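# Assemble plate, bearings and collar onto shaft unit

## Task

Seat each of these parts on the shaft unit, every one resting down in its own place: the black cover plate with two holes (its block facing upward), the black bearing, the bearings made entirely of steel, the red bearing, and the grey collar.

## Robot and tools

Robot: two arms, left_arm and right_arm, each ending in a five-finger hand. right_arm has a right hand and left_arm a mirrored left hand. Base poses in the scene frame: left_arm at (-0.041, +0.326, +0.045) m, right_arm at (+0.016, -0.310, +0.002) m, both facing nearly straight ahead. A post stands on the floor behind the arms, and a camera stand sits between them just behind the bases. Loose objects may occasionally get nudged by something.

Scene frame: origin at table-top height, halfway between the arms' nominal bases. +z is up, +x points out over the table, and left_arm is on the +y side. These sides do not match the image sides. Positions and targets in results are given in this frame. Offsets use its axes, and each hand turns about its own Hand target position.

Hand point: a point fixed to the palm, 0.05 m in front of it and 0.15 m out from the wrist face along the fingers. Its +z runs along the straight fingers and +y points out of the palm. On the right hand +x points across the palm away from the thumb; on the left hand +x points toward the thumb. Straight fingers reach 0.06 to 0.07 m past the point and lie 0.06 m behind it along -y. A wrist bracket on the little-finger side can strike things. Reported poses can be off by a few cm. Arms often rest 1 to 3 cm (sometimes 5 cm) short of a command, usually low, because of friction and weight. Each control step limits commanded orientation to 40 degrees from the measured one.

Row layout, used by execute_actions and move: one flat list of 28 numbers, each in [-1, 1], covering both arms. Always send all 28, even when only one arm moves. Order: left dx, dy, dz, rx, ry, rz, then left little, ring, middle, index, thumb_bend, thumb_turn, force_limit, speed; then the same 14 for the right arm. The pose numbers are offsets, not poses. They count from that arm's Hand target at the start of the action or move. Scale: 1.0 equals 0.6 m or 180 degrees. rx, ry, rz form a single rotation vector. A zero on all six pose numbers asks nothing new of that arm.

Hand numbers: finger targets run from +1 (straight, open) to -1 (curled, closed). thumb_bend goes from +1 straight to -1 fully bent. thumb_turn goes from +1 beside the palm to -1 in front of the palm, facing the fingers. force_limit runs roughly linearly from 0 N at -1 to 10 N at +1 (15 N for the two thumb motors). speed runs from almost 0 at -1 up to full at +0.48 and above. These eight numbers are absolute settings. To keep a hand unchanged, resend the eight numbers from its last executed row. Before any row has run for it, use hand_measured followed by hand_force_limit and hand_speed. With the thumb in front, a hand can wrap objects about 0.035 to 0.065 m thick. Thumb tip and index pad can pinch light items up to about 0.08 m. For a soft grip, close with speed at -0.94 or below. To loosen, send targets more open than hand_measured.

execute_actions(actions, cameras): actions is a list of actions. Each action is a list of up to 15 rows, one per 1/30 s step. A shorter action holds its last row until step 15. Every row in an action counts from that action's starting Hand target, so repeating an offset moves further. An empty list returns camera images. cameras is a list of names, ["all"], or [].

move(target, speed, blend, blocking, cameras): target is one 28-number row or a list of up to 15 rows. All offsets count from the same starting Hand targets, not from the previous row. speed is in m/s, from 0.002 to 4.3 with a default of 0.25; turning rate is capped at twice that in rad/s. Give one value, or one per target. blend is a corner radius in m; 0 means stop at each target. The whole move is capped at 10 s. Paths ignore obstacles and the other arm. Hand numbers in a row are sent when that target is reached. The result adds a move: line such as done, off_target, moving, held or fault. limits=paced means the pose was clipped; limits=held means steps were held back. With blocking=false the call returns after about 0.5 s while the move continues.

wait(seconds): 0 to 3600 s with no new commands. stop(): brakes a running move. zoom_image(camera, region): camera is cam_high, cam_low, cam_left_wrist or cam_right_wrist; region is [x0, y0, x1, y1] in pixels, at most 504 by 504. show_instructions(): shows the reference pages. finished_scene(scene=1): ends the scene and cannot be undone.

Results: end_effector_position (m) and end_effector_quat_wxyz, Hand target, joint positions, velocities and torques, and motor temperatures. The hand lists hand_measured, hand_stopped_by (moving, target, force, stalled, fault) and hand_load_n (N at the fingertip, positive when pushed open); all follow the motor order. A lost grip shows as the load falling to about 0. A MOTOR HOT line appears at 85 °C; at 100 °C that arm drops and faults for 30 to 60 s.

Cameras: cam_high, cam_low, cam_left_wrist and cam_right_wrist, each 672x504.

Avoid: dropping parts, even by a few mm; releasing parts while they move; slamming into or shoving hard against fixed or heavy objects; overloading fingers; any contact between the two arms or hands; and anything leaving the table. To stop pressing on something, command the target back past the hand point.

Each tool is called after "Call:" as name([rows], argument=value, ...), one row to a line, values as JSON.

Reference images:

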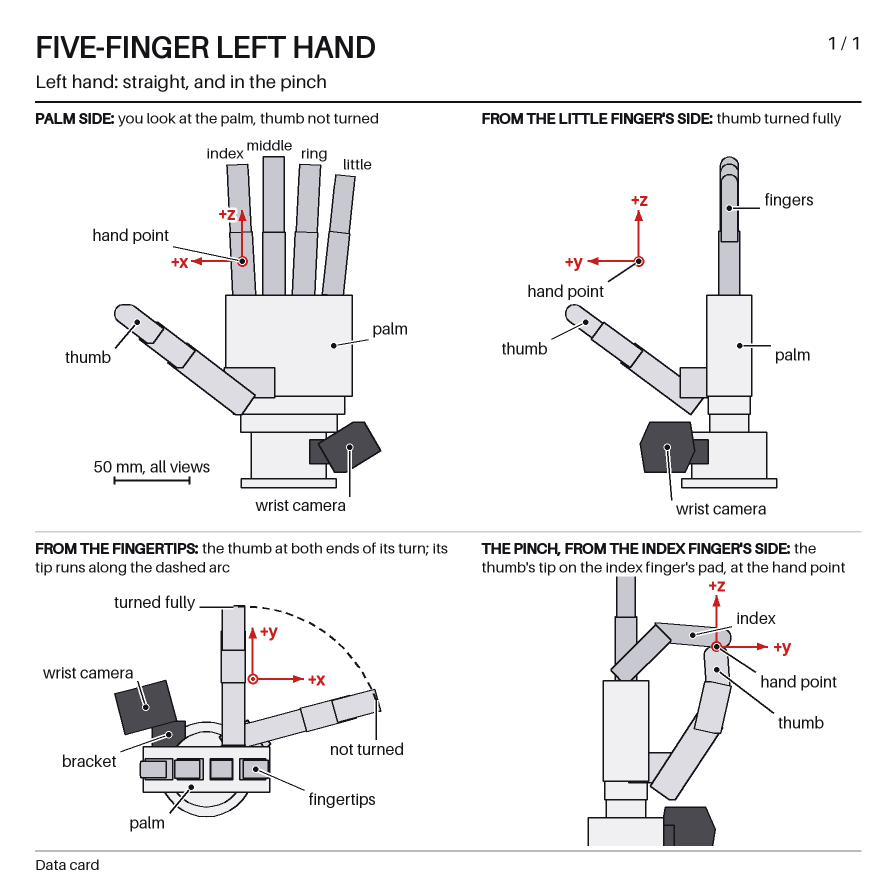

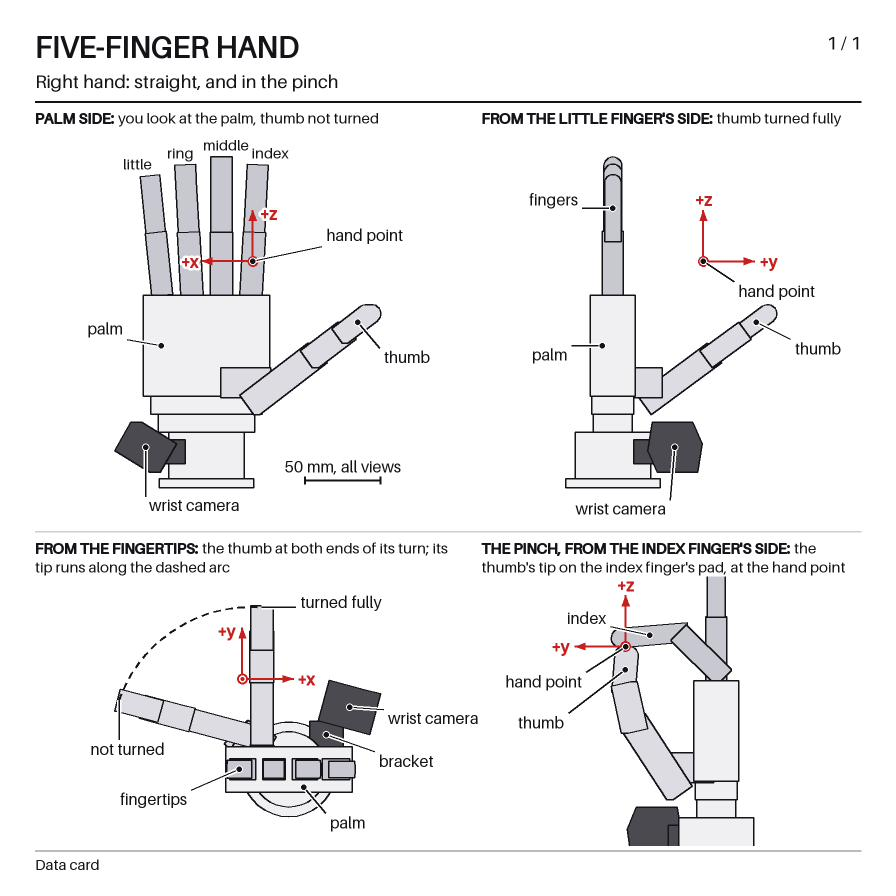

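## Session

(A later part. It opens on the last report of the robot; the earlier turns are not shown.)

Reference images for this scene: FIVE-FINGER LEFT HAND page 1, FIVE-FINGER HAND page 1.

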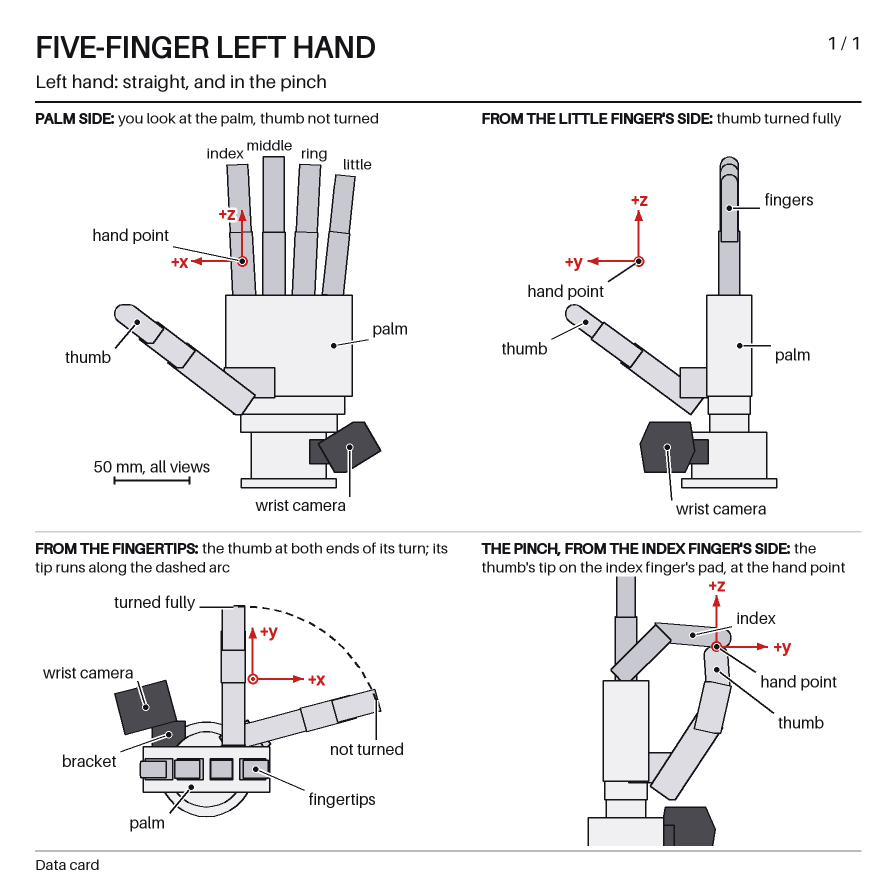

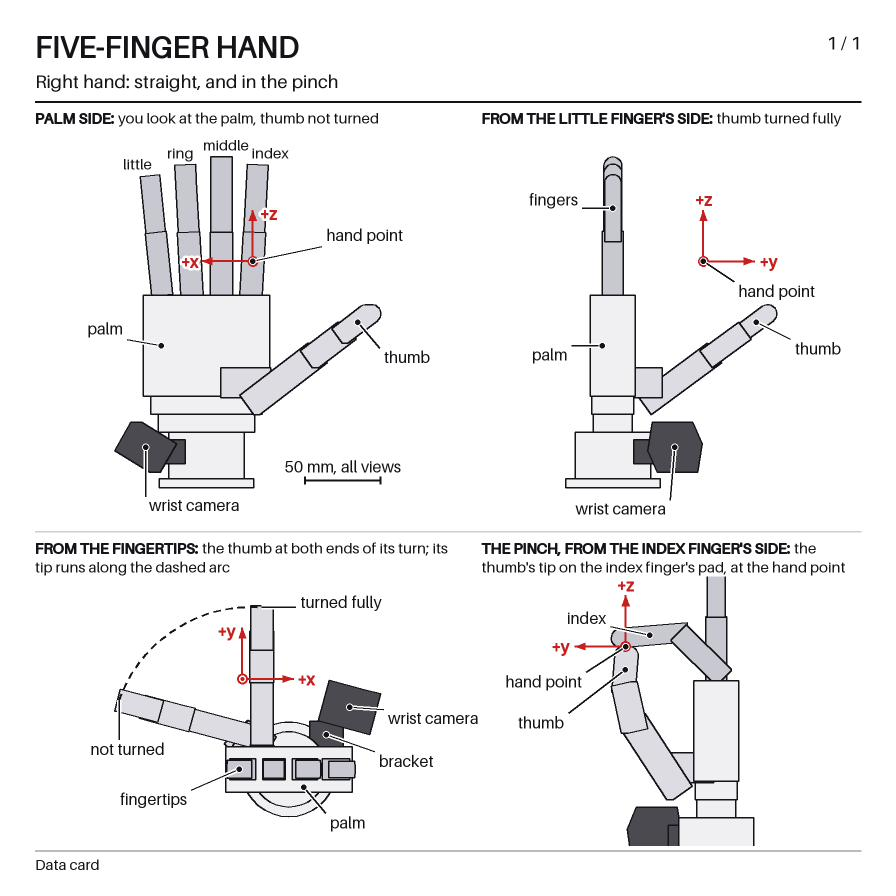

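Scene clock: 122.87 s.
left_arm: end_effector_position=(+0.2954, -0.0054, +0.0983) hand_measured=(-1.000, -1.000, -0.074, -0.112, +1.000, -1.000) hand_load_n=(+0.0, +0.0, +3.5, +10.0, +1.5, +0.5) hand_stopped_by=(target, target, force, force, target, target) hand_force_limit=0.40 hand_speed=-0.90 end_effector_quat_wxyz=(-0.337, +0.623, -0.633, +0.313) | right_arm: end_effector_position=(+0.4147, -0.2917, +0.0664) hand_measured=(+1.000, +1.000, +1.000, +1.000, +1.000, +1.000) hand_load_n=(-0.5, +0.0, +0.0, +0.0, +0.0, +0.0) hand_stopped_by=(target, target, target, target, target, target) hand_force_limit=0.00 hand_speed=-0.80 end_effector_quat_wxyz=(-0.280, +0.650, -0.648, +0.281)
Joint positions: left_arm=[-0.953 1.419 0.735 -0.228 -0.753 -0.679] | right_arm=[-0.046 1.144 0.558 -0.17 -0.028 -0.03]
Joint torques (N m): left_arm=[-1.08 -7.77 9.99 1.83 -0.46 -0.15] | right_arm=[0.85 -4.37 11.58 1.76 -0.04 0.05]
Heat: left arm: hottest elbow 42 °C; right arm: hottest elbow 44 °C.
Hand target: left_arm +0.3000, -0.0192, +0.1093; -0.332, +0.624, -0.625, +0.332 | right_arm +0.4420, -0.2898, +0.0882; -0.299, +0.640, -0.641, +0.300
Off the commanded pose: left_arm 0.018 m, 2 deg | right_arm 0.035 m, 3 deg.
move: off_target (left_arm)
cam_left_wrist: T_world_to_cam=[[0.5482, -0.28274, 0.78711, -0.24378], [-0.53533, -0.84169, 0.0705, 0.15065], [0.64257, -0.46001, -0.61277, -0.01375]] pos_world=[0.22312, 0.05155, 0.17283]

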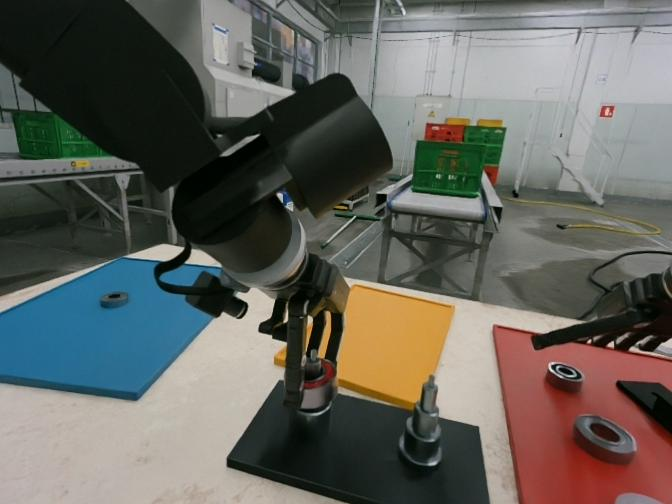

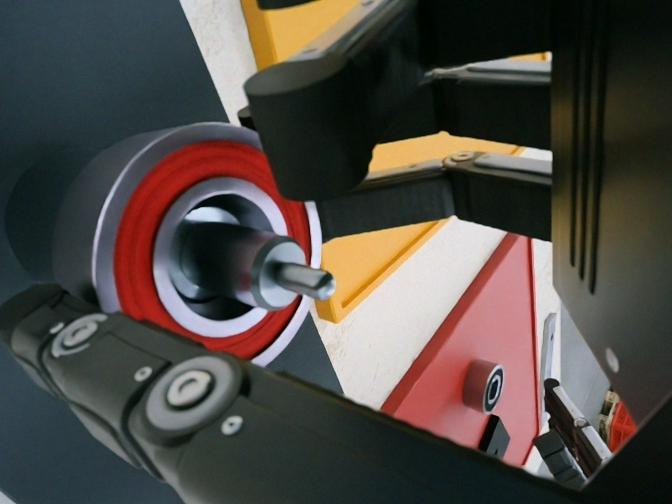

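Call:
move([
  [0.0,0.0,-0.018, 0,0,0, -1,-1,-0.12,-0.12,1,-1,0.4,-0.9, 0,0,0,0,0,0, 1,1,1,1,1,1,0,-0.8],
], cameras=["cam_low","cam_left_wrist"], speed=0.04)

Call:
zoom_image(camera="cam_left_wrist", region=[90, 120, 330, 370])

Call:
zoom_image(camera="cam_low", region=[270, 340, 370, 440])

Scene clock: 124.03 s.
left_arm: end_effector_position=(+0.2973, -0.0081, +0.0901) hand_measured=(-1.000, -1.000, -0.076, -0.112, +1.000, -1.000) hand_load_n=(+0.0, +0.5, +4.5, +8.0, +1.5, +0.0) hand_stopped_by=(target, target, force, force, target, target) hand_force_limit=0.40 hand_speed=-0.90 end_effector_quat_wxyz=(-0.337, +0.622, -0.634, +0.313) | right_arm: end_effector_position=(+0.4147, -0.2917, +0.0664) hand_measured=(+1.000, +1.000, +1.000, +1.000, +1.000, +1.000) hand_load_n=(+0.0, +0.0, +0.0, +0.0, +0.0, +0.0) hand_stopped_by=(target, target, target, target, target, target) hand_force_limit=0.00 hand_speed=-0.80 end_effector_quat_wxyz=(-0.280, +0.650, -0.648, +0.281)
Joint positions: left_arm=[-0.953 1.445 0.735 -0.204 -0.753 -0.679] | right_arm=[-0.046 1.144 0.558 -0.17 -0.028 -0.03]
Joint torques (N m): left_arm=[-0.62 -8.76 8.72 2.33 -0.43 -0.18] | right_arm=[0.97 -4.31 11.58 1.76 -0.04 0.05]
Heat: left arm: hottest elbow 42 °C; right arm: hottest elbow 44 °C.
Hand target: left_arm +0.3000, -0.0192, +0.0985; -0.332, +0.624, -0.625, +0.332 | right_arm +0.4420, -0.2898, +0.0882; -0.299, +0.640, -0.641, +0.300
Off the commanded pose: left_arm 0.014 m, 3 deg | right_arm 0.035 m, 3 deg.
move: off_target (left_arm)
cam_left_wrist: T_world_to_cam=[[0.54888, -0.28371, 0.78628, -0.23929], [-0.53528, -0.84177, 0.06993, 0.14996], [0.64203, -0.45927, -0.6139, -0.02089]] pos_world=[0.22503, 0.04875, 0.16484]

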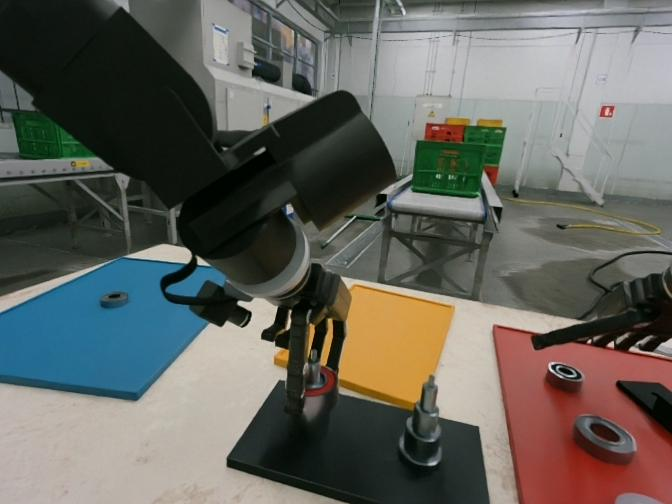

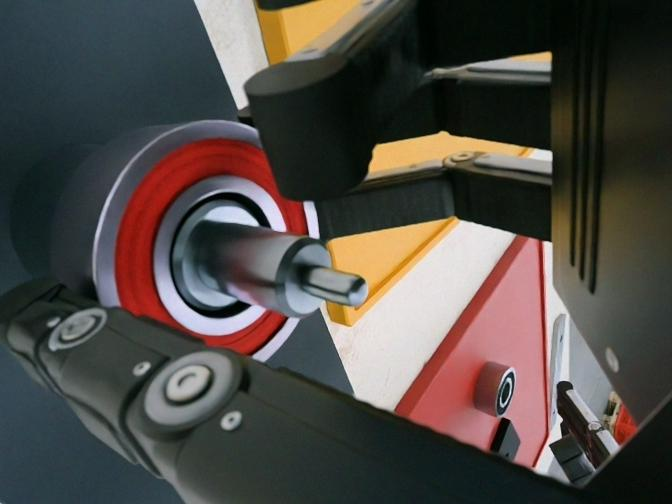

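Scaled by 2.016.

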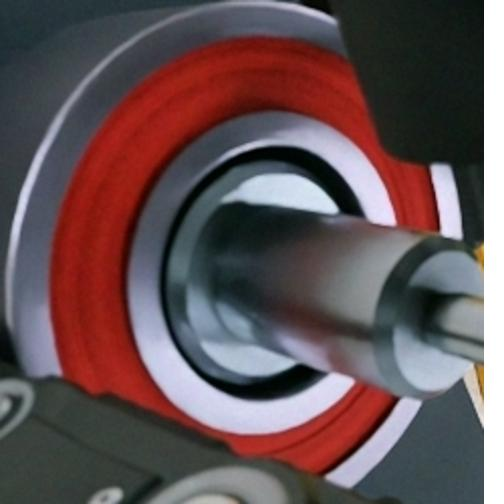

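Scaled by 5.040.

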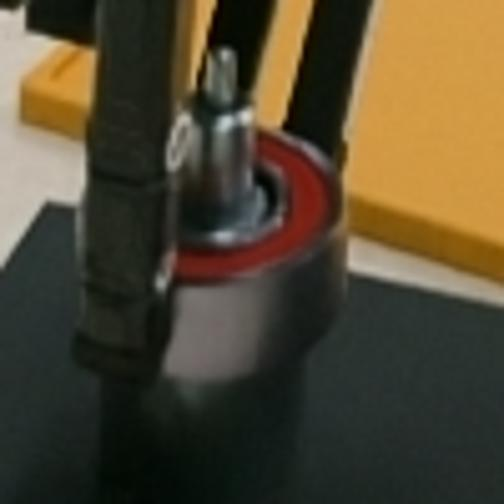

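Call:
move([
  [0.0,0.003,-0.012, 0,0,0, -1,-1,-0.12,-0.12,1,-1,0.4,-0.9, 0,0,0,0,0,0, 1,1,1,1,1,1,0,-0.8],
], cameras=["cam_low","cam_left_wrist"], speed=0.04)

Call:
zoom_image(camera="cam_left_wrist", region=[90, 120, 330, 370])

Call:
zoom_image(camera="cam_low", region=[270, 340, 370, 440])

Scene clock: 124.93 s.
left_arm: end_effector_position=(+0.2979, -0.0091, +0.0871) hand_measured=(-1.000, -1.000, -0.076, -0.112, +1.000, -1.000) hand_load_n=(+0.0, +0.0, +4.0, +6.0, +2.0, -0.5) hand_stopped_by=(target, target, force, force, target, target) hand_force_limit=0.40 hand_speed=-0.90 end_effector_quat_wxyz=(-0.336, +0.623, -0.632, +0.316) | right_arm: end_effector_position=(+0.4147, -0.2917, +0.0664) hand_measured=(+1.000, +1.000, +1.000, +1.000, +1.000, +1.000) hand_load_n=(+0.0, +0.0, +0.0, -0.5, +0.0, -0.5) hand_stopped_by=(target, target, target, target, target, target) hand_force_limit=0.00 hand_speed=-0.80 end_effector_quat_wxyz=(-0.280, +0.650, -0.648, +0.281)
Joint positions: left_arm=[-0.953 1.452 0.729 -0.182 -0.753 -0.679] | right_arm=[-0.046 1.144 0.558 -0.17 -0.028 -0.03]
Joint torques (N m): left_arm=[-0.38 -8.06 8.1 2.36 -0.4 -0.13] | right_arm=[0.91 -4.37 11.6 1.74 -0.03 0.05]
Heat: left arm: hottest elbow 42 °C; right arm: hottest elbow 44 °C.
Hand target: left_arm +0.3000, -0.0175, +0.0914; -0.332, +0.624, -0.625, +0.332 | right_arm +0.4420, -0.2898, +0.0882; -0.299, +0.640, -0.641, +0.300
Off the commanded pose: left_arm 0.009 m, 2 deg | right_arm 0.035 m, 3 deg.
move: done
cam_left_wrist: T_world_to_cam=[[0.54509, -0.27828, 0.79085, -0.23682], [-0.53561, -0.84129, 0.07314, 0.1495], [0.64498, -0.46346, -0.60762, -0.02506]] pos_world=[0.22532, 0.04825, 0.16113]

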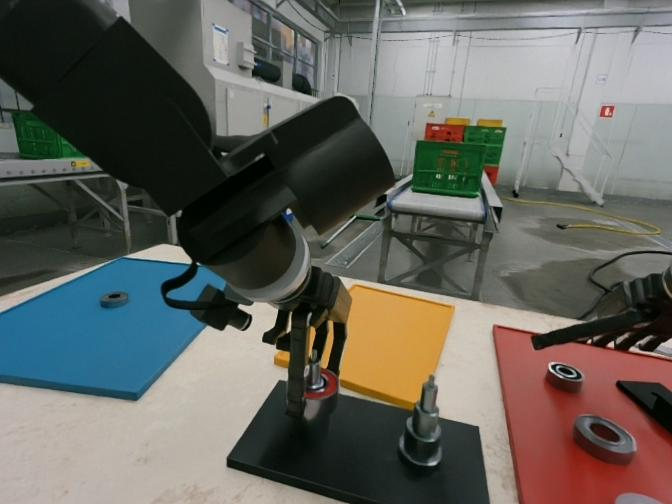

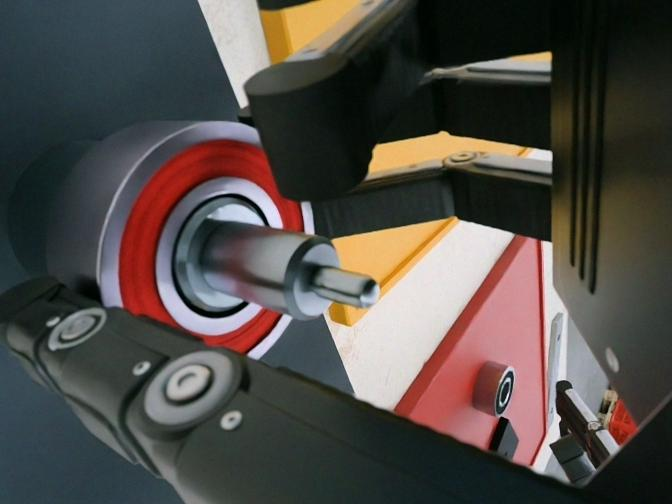

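Scaled by 2.016.

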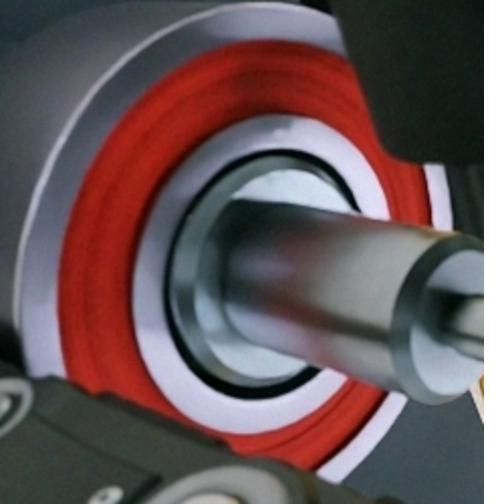

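Scaled by 5.040.

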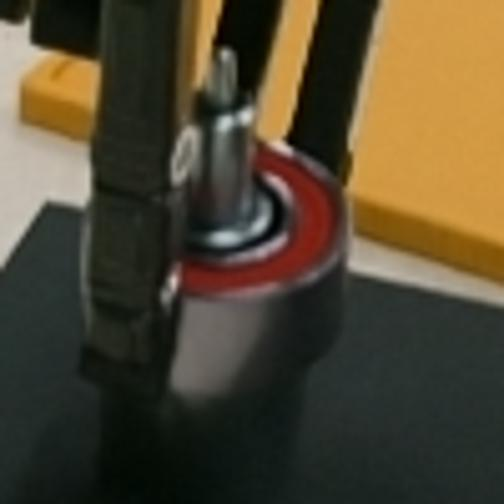

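Call:
move([
  [0.0,0.0,-0.008, 0,0,0, -1,-1,-0.12,-0.12,1,-1,0.4,-0.9, 0,0,0,0,0,0, 1,1,1,1,1,1,0,-0.8],
], cameras=["cam_low"], speed=0.04)

Call:
zoom_image(camera="cam_low", region=[270, 340, 370, 440])

Scene clock: 125.77 s.
left_arm: end_effector_position=(+0.2983, -0.0089, +0.0868) hand_measured=(-1.000, -1.000, -0.076, -0.112, +1.000, -1.000) hand_load_n=(+0.0, +0.0, +3.5, +5.0, +2.0, -1.5) hand_stopped_by=(target, target, force, force, target, target) hand_force_limit=0.40 hand_speed=-0.90 end_effector_quat_wxyz=(-0.337, +0.623, -0.630, +0.319) | right_arm: end_effector_position=(+0.4147, -0.2917, +0.0664) hand_measured=(+1.000, +1.000, +1.000, +1.000, +1.000, +1.000) hand_load_n=(+0.0, +0.0, +0.0, +0.0, +0.0, +0.0) hand_stopped_by=(target, target, target, target, target, target) hand_force_limit=0.00 hand_speed=-0.80 end_effector_quat_wxyz=(-0.280, +0.650, -0.648, +0.281)
Joint positions: left_arm=[-0.953 1.452 0.724 -0.169 -0.755 -0.677] | right_arm=[-0.046 1.144 0.558 -0.17 -0.028 -0.03]
Joint torques (N m): left_arm=[-0.91 -7.36 8.24 2.71 -0.34 -0.14] | right_arm=[0.91 -4.31 11.58 1.74 -0.04 0.05]
Heat: left arm: hottest elbow 42 °C; right arm: hottest elbow 44 °C.
Hand target: left_arm +0.3001, -0.0174, +0.0866; -0.332, +0.624, -0.624, +0.332 | right_arm +0.4420, -0.2898, +0.0882; -0.299, +0.640, -0.641, +0.300
Off the commanded pose: left_arm 0.009 m, 2 deg | right_arm 0.035 m, 3 deg.
move: done

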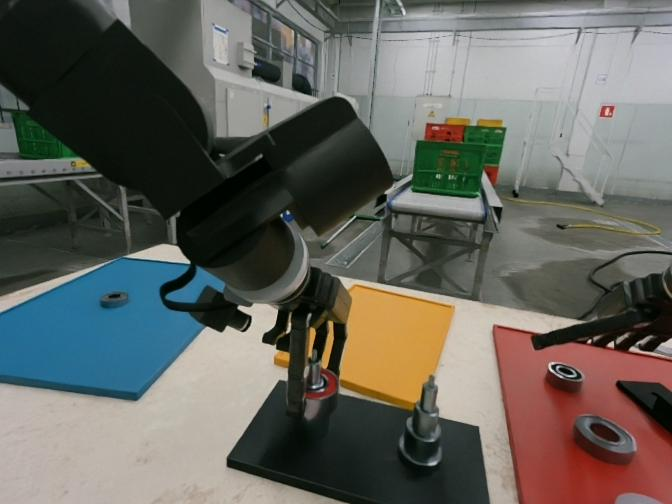

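Scaled by 5.040.

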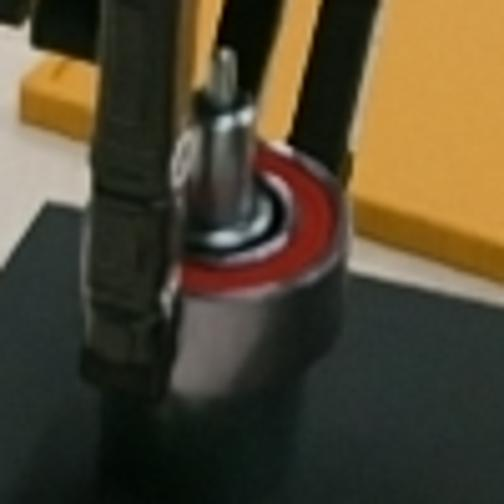

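Call:
move([
  [0.0,0.0,0.008, 0,0,0, -1,-1,-0.12,-0.12,1,-1,0.4,-0.9, 0,0,0,0,0,0, 1,1,1,1,1,1,0,-0.8],
  [0.0,0.0,0.008, 0,0,0, -1,-1,0.3,0.3,1,-1,0.4,-0.85, 0,0,0,0,0,0, 1,1,1,1,1,1,0,-0.8],
], cameras=["cam_low","cam_left_wrist"], speed=0.04)

Call:
zoom_image(camera="cam_low", region=[270, 340, 370, 440])

Scene clock: 127.87 s.
left_arm: end_effector_position=(+0.2982, -0.0091, +0.0865) hand_measured=(-1.000, -1.000, +0.300, +0.300, +1.000, -1.000) hand_load_n=(+0.0, +0.5, +0.0, +0.0, +0.0, +0.0) hand_stopped_by=(target, target, target, target, target, target) hand_force_limit=0.40 hand_speed=-0.85 end_effector_quat_wxyz=(-0.337, +0.623, -0.630, +0.319) | right_arm: end_effector_position=(+0.4147, -0.2917, +0.0664) hand_measured=(+1.000, +1.000, +1.000, +1.000, +1.000, +1.000) hand_load_n=(+0.0, +0.0, +0.0, +0.0, +0.0, -0.5) hand_stopped_by=(target, target, target, target, target, target) hand_force_limit=0.00 hand_speed=-0.80 end_effector_quat_wxyz=(-0.280, +0.650, -0.648, +0.281)
Joint positions: left_arm=[-0.953 1.453 0.723 -0.167 -0.754 -0.676] | right_arm=[-0.046 1.144 0.558 -0.17 -0.028 -0.03]
Joint torques (N m): left_arm=[-0.91 -8.64 8.49 1.99 -0.34 -0.11] | right_arm=[0.91 -4.31 11.58 1.74 -0.04 0.06]
Heat: left arm: hottest elbow 42 °C; right arm: hottest elbow 44 °C.
Hand target: left_arm +0.3000, -0.0173, +0.0913; -0.332, +0.624, -0.625, +0.332 | right_arm +0.4420, -0.2898, +0.0882; -0.299, +0.640, -0.641, +0.300
Off the commanded pose: left_arm 0.010 m, 2 deg | right_arm 0.035 m, 3 deg.
move: done
cam_left_wrist: T_world_to_cam=[[0.54072, -0.27526, 0.7949, -0.23548], [-0.53648, -0.84068, 0.07383, 0.14999], [0.64793, -0.46637, -0.60224, -0.02705]] pos_world=[0.22532, 0.04866, 0.15982]

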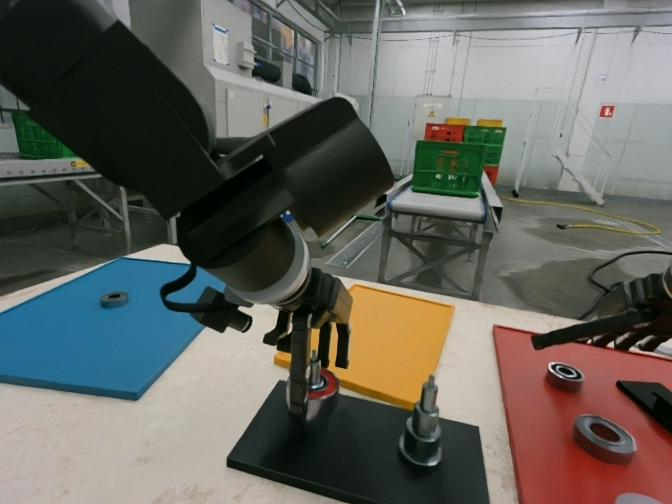

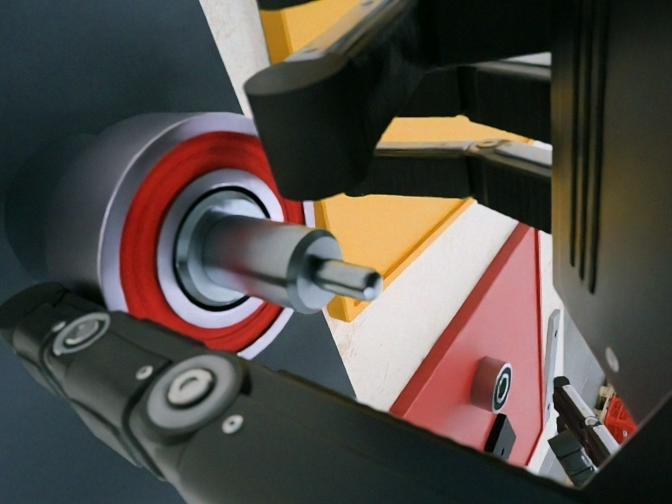

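Scaled by 5.040.

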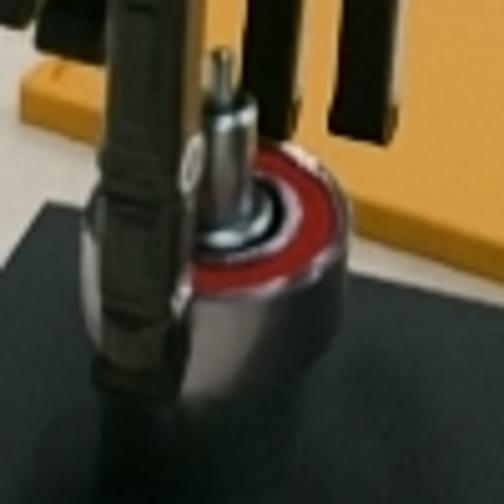

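Call:
move([
  [-0.02,0,0, 0,0,0, -1,-1,0.3,0.3,1,-1,0.4,-0.5, 0,0,0.08,0,-0.0278,0, 1,1,1,1,1,1,0,-0.8],
  [-0.02,0,0.217, 0,0,0, -1,-1,0.3,0.3,1,-1,0.4,-0.5, 0,0,0.1,0,-0.0278,0, 1,1,1,1,1,1,0,-0.8],
  [0.083,0.362,0.217, 0,0,0, -1,-1,0.4,0.4,0.5,-1,0,-0.3, -0.07,0.016,0.07,0,-0.0278,0, -1,-1,0.4,0.4,1,-1,0,-0.3],
  [0.183,0.712,0.065, 0,0,0, -1,-1,0.4,0.4,0.5,-1,0,-0.3, -0.095,0.02,0.05,0,-0.0278,0, -1,-1,0.4,0.4,1,-1,0,-0.3],
], cameras=["all"], speed=[0.05,0.1,0.2,0.15], blend=[0,0.02,0.03,0])

Scene clock: 138.97 s.
left_arm: end_effector_position=(+0.3906, +0.3989, +0.1116) hand_measured=(-1.000, -1.000, +0.400, +0.400, +0.500, -1.000) hand_load_n=(+0.0, +0.0, +0.0, +0.0, +0.0, +0.0) hand_stopped_by=(target, target, target, target, target, target) hand_force_limit=0.00 hand_speed=-0.30 end_effector_quat_wxyz=(-0.308, +0.637, -0.628, +0.324) | right_arm: end_effector_position=(+0.3866, -0.2805, +0.1171) hand_measured=(-1.000, -1.000, +0.400, +0.400, +1.000, -1.000) hand_load_n=(+0.0, +0.5, +0.0, +0.0, +0.0, +0.0) hand_stopped_by=(target, target, target, target, target, target) hand_force_limit=0.00 hand_speed=-0.30 end_effector_quat_wxyz=(-0.323, +0.629, -0.627, +0.326)
Joint positions: left_arm=[0.344 1.263 0.599 -0.012 0.279 0.185] | right_arm=[-0.006 0.884 0.489 -0.222 0.003 -0.005]
Joint torques (N m): left_arm=[0.5 -6.18 11.95 2.51 0.23 0.03] | right_arm=[0.91 -3.49 8.17 1.17 -0.01 0.04]
Heat: left arm: hottest elbow 42 °C; right arm: hottest elbow 43 °C.
Hand target: left_arm +0.4097, +0.4097, +0.1302; -0.332, +0.624, -0.625, +0.332 | right_arm +0.3850, -0.2778, +0.1182; -0.327, +0.627, -0.627, +0.327
Off the commanded pose: left_arm 0.029 m, 3 deg | right_arm 0.003 m, 1 deg.
move: off_target (left_arm); blend cut to 0 m at target 3
cam_left_wrist: T_world_to_cam=[[0.57155, -0.23415, 0.78645, -0.22057], [-0.53279, -0.83481, 0.13866, 0.5296], [0.62406, -0.49827, -0.60189, 0.14052]] pos_world=[0.32054, 0.46048, 0.18461]
cam_right_wrist: T_world_to_cam=[[-0.58989, -0.25744, -0.76534, 0.24513], [-0.49187, 0.86623, 0.08773, 0.43144], [0.64038, 0.42821, -0.63762, 0.06351]] pos_world=[0.31614, -0.33782, 0.19025]

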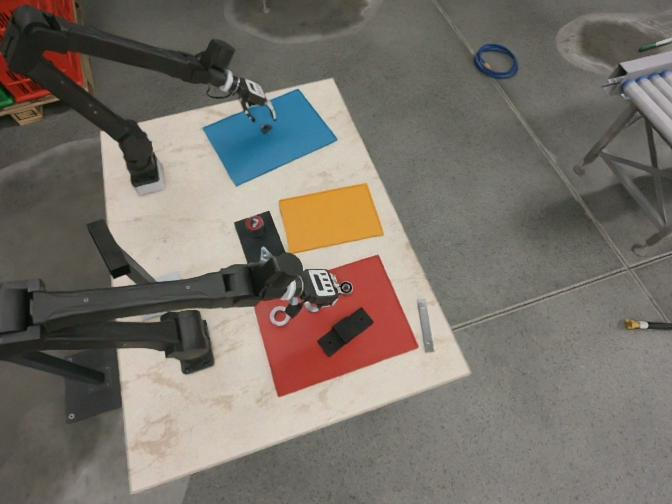

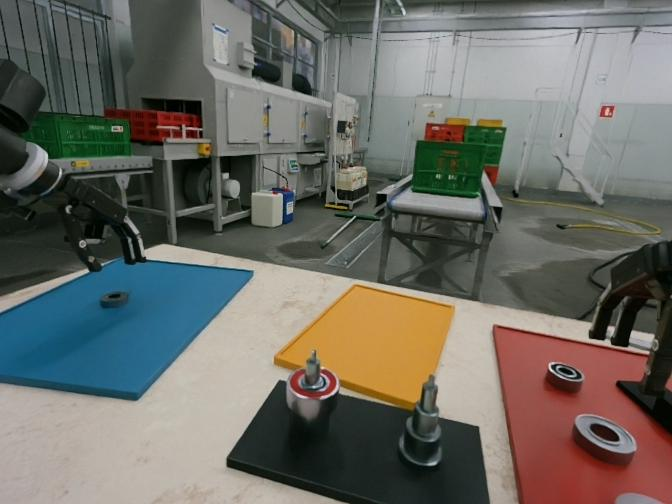

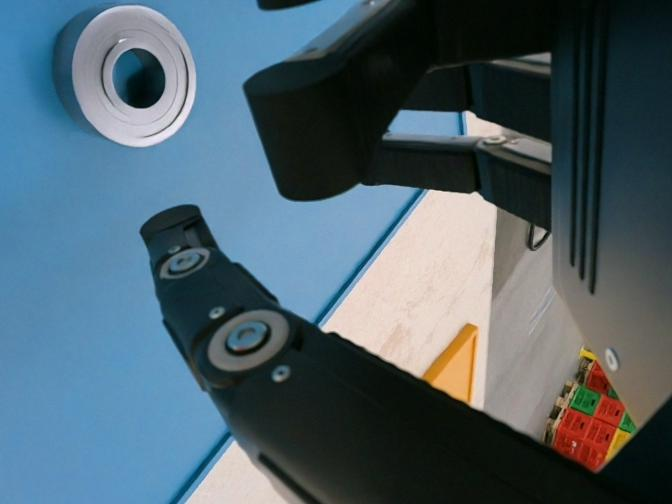

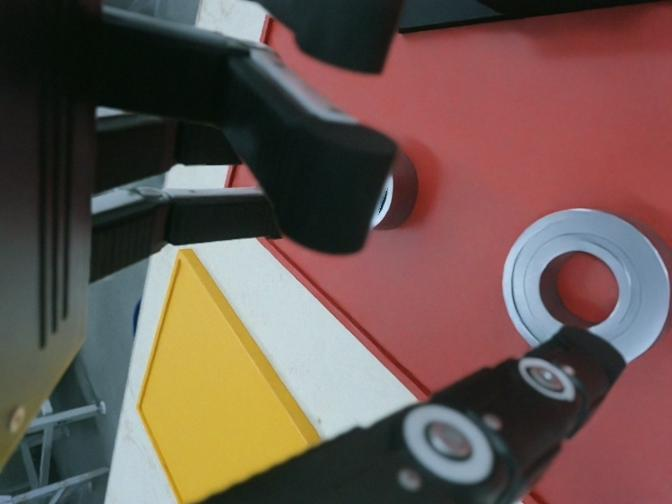

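Call:
zoom_image(camera="cam_low", region=[50, 190, 170, 320])

Call:
zoom_image(camera="cam_high", region=[230, 80, 290, 140])

Call:
zoom_image(camera="cam_low", region=[532, 230, 672, 480])

Call:
zoom_image(camera="cam_high", region=[260, 250, 370, 340])

Scaled by 3.877.

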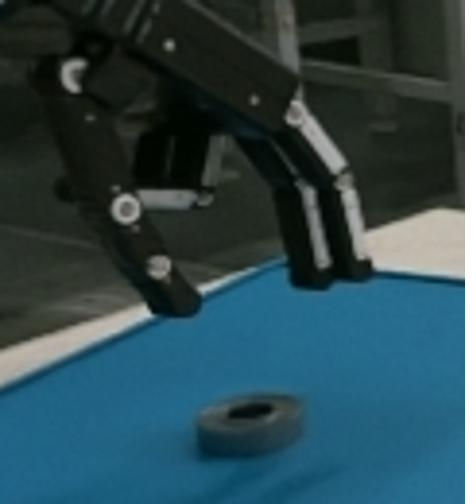

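Scaled by 8.400.

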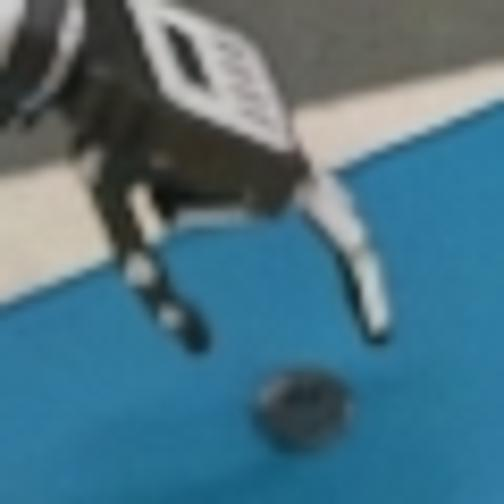

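Scaled by 2.016.

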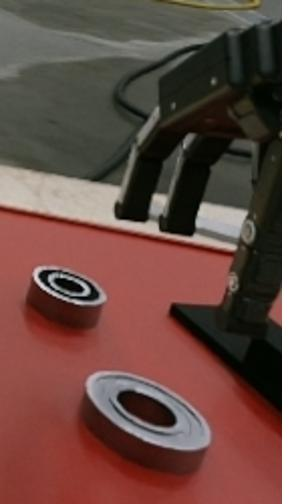

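Scaled by 4.582.

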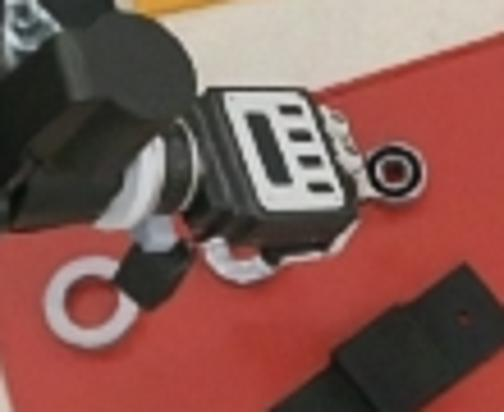

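Call:
zoom_image(camera="cam_high", region=[305, 265, 355, 315])

Call:
zoom_image(camera="cam_low", region=[572, 300, 672, 420])

Scaled by 10.080.

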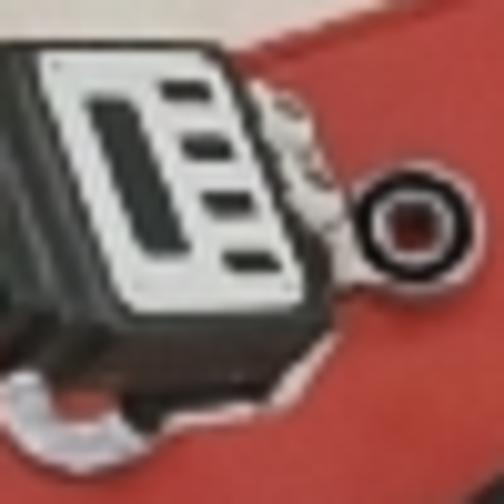

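Scaled by 4.200.

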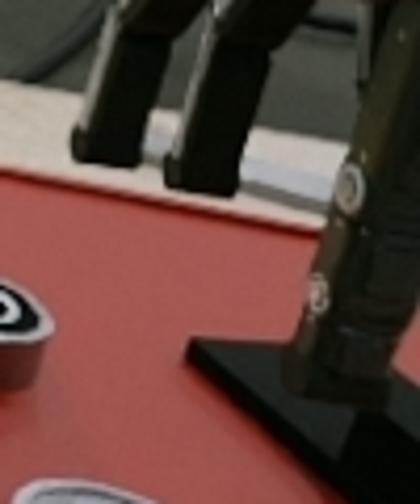

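Call:
move(target=[0.008,0.0325,-0.0867, 0,0,0, -1,-1,0.4,0.4,0.5,-1,0,-0.3, -0.005,0.0225,-0.1,0,0,0, -1,-1,0.4,0.4,1,-1,0,-0.3], cameras=["all"], speed=0.1)

Call:
zoom_image(camera="cam_low", region=[50, 190, 170, 320])

Call:
zoom_image(camera="cam_high", region=[230, 80, 290, 140])

Call:
zoom_image(camera="cam_low", region=[532, 270, 672, 490])

Scene clock: 144.87 s.
left_arm: end_effector_position=(+0.4101, +0.4218, +0.0745) hand_measured=(-1.000, -1.000, +0.400, +0.400, +0.500, -1.000) hand_load_n=(+0.0, +0.0, +0.0, +0.0, +0.0, +0.0) hand_stopped_by=(target, target, target, target, target, target) hand_force_limit=0.00 hand_speed=-0.30 end_effector_quat_wxyz=(-0.320, +0.630, -0.626, +0.331) | right_arm: end_effector_position=(+0.3803, -0.2670, +0.0600) hand_measured=(-1.000, -1.000, +0.400, +0.400, +1.000, -1.000) hand_load_n=(+0.0, +0.0, +0.0, +0.0, +0.0, +0.5) hand_stopped_by=(target, target, target, target, target, target) hand_force_limit=0.00 hand_speed=-0.30 end_effector_quat_wxyz=(-0.323, +0.629, -0.627, +0.327)
Joint positions: left_arm=[0.389 1.423 0.599 0.172 0.317 0.214] | right_arm=[0.05 0.987 0.368 0.001 0.049 0.027]
Joint torques (N m): left_arm=[0.62 -6.83 8.25 2.58 0.32 0.08] | right_arm=[0.91 -2.14 7.42 1.88 0.01 0.04]
Heat: left arm: hottest elbow 44 °C; right arm: hottest elbow 43 °C.
Hand target: left_arm +0.4146, +0.4292, +0.0783; -0.332, +0.624, -0.624, +0.332 | right_arm +0.3819, -0.2644, +0.0581; -0.327, +0.627, -0.627, +0.327
Off the commanded pose: left_arm 0.009 m, 2 deg | right_arm 0.004 m, 1 deg.
move: done
cam_left_wrist: T_world_to_cam=[[0.54641, -0.24319, 0.80143, -0.18413], [-0.53903, -0.8345, 0.11428, 0.56844], [0.641, -0.49444, -0.58707, 0.10779]] pos_world=[0.33793, 0.48288, 0.14588]
cam_right_wrist: T_world_to_cam=[[-0.58944, -0.25818, -0.76545, 0.20087], [-0.4923, 0.86606, 0.08698, 0.42188], [0.64047, 0.4281, -0.6376, 0.02523]] pos_world=[0.30994, -0.32432, 0.13315]

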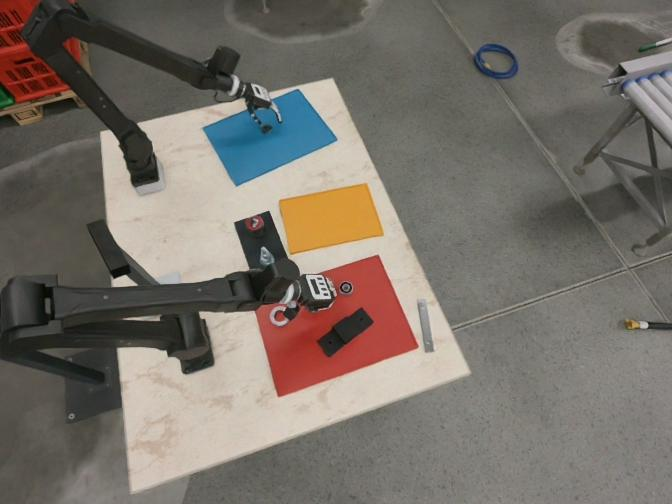

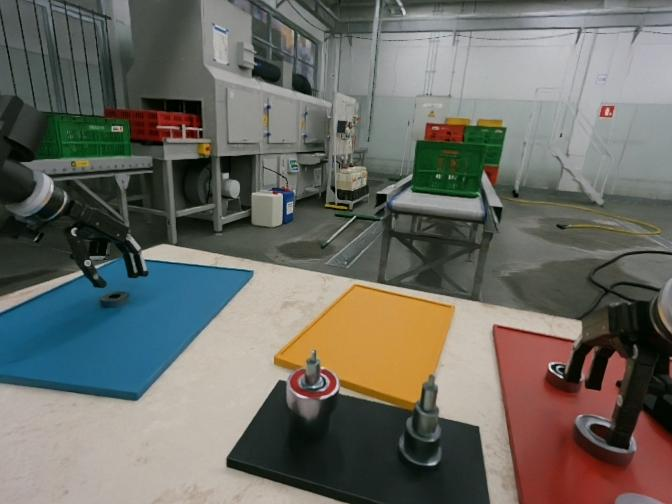

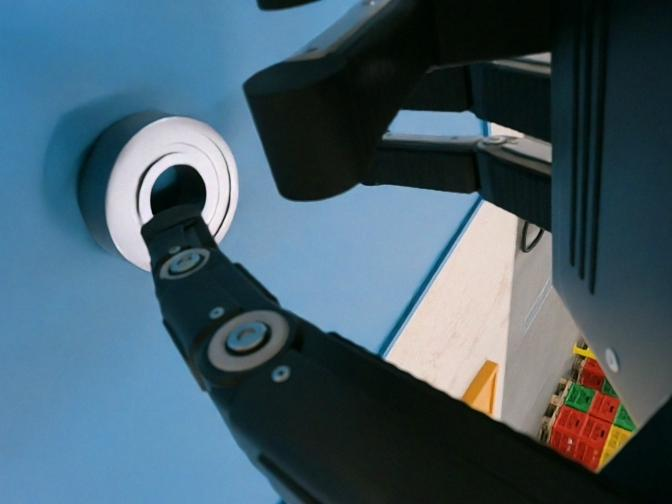

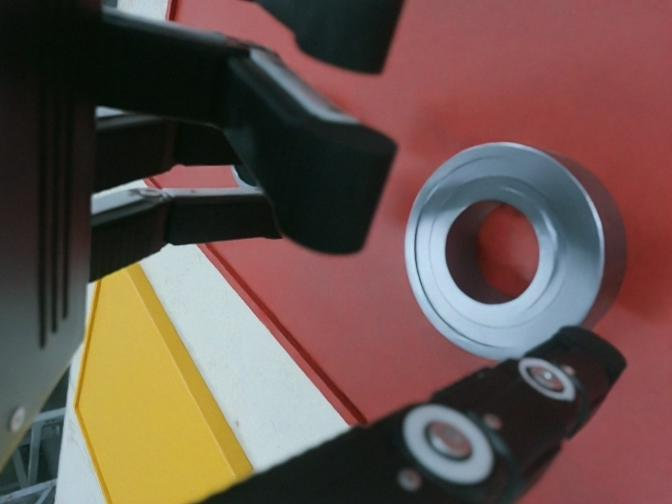

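Scaled by 3.877.

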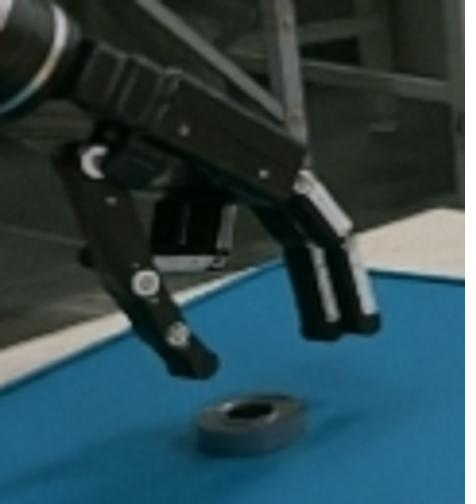

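Scaled by 8.400.

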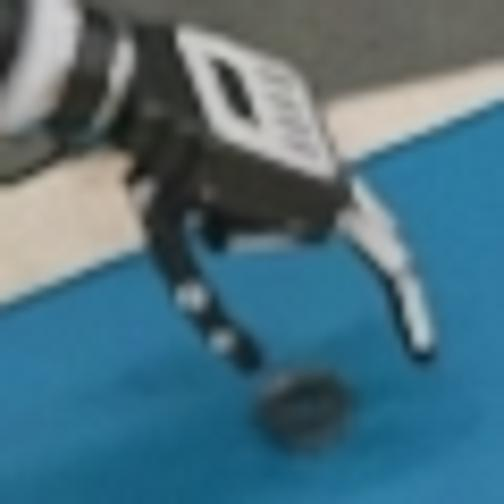

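Scaled by 2.291.

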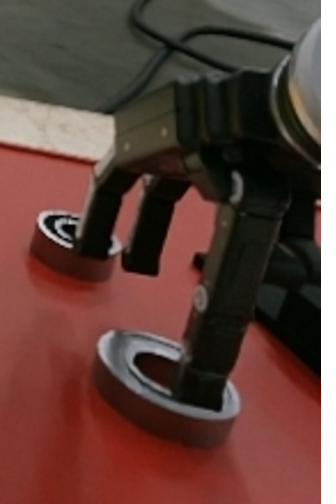

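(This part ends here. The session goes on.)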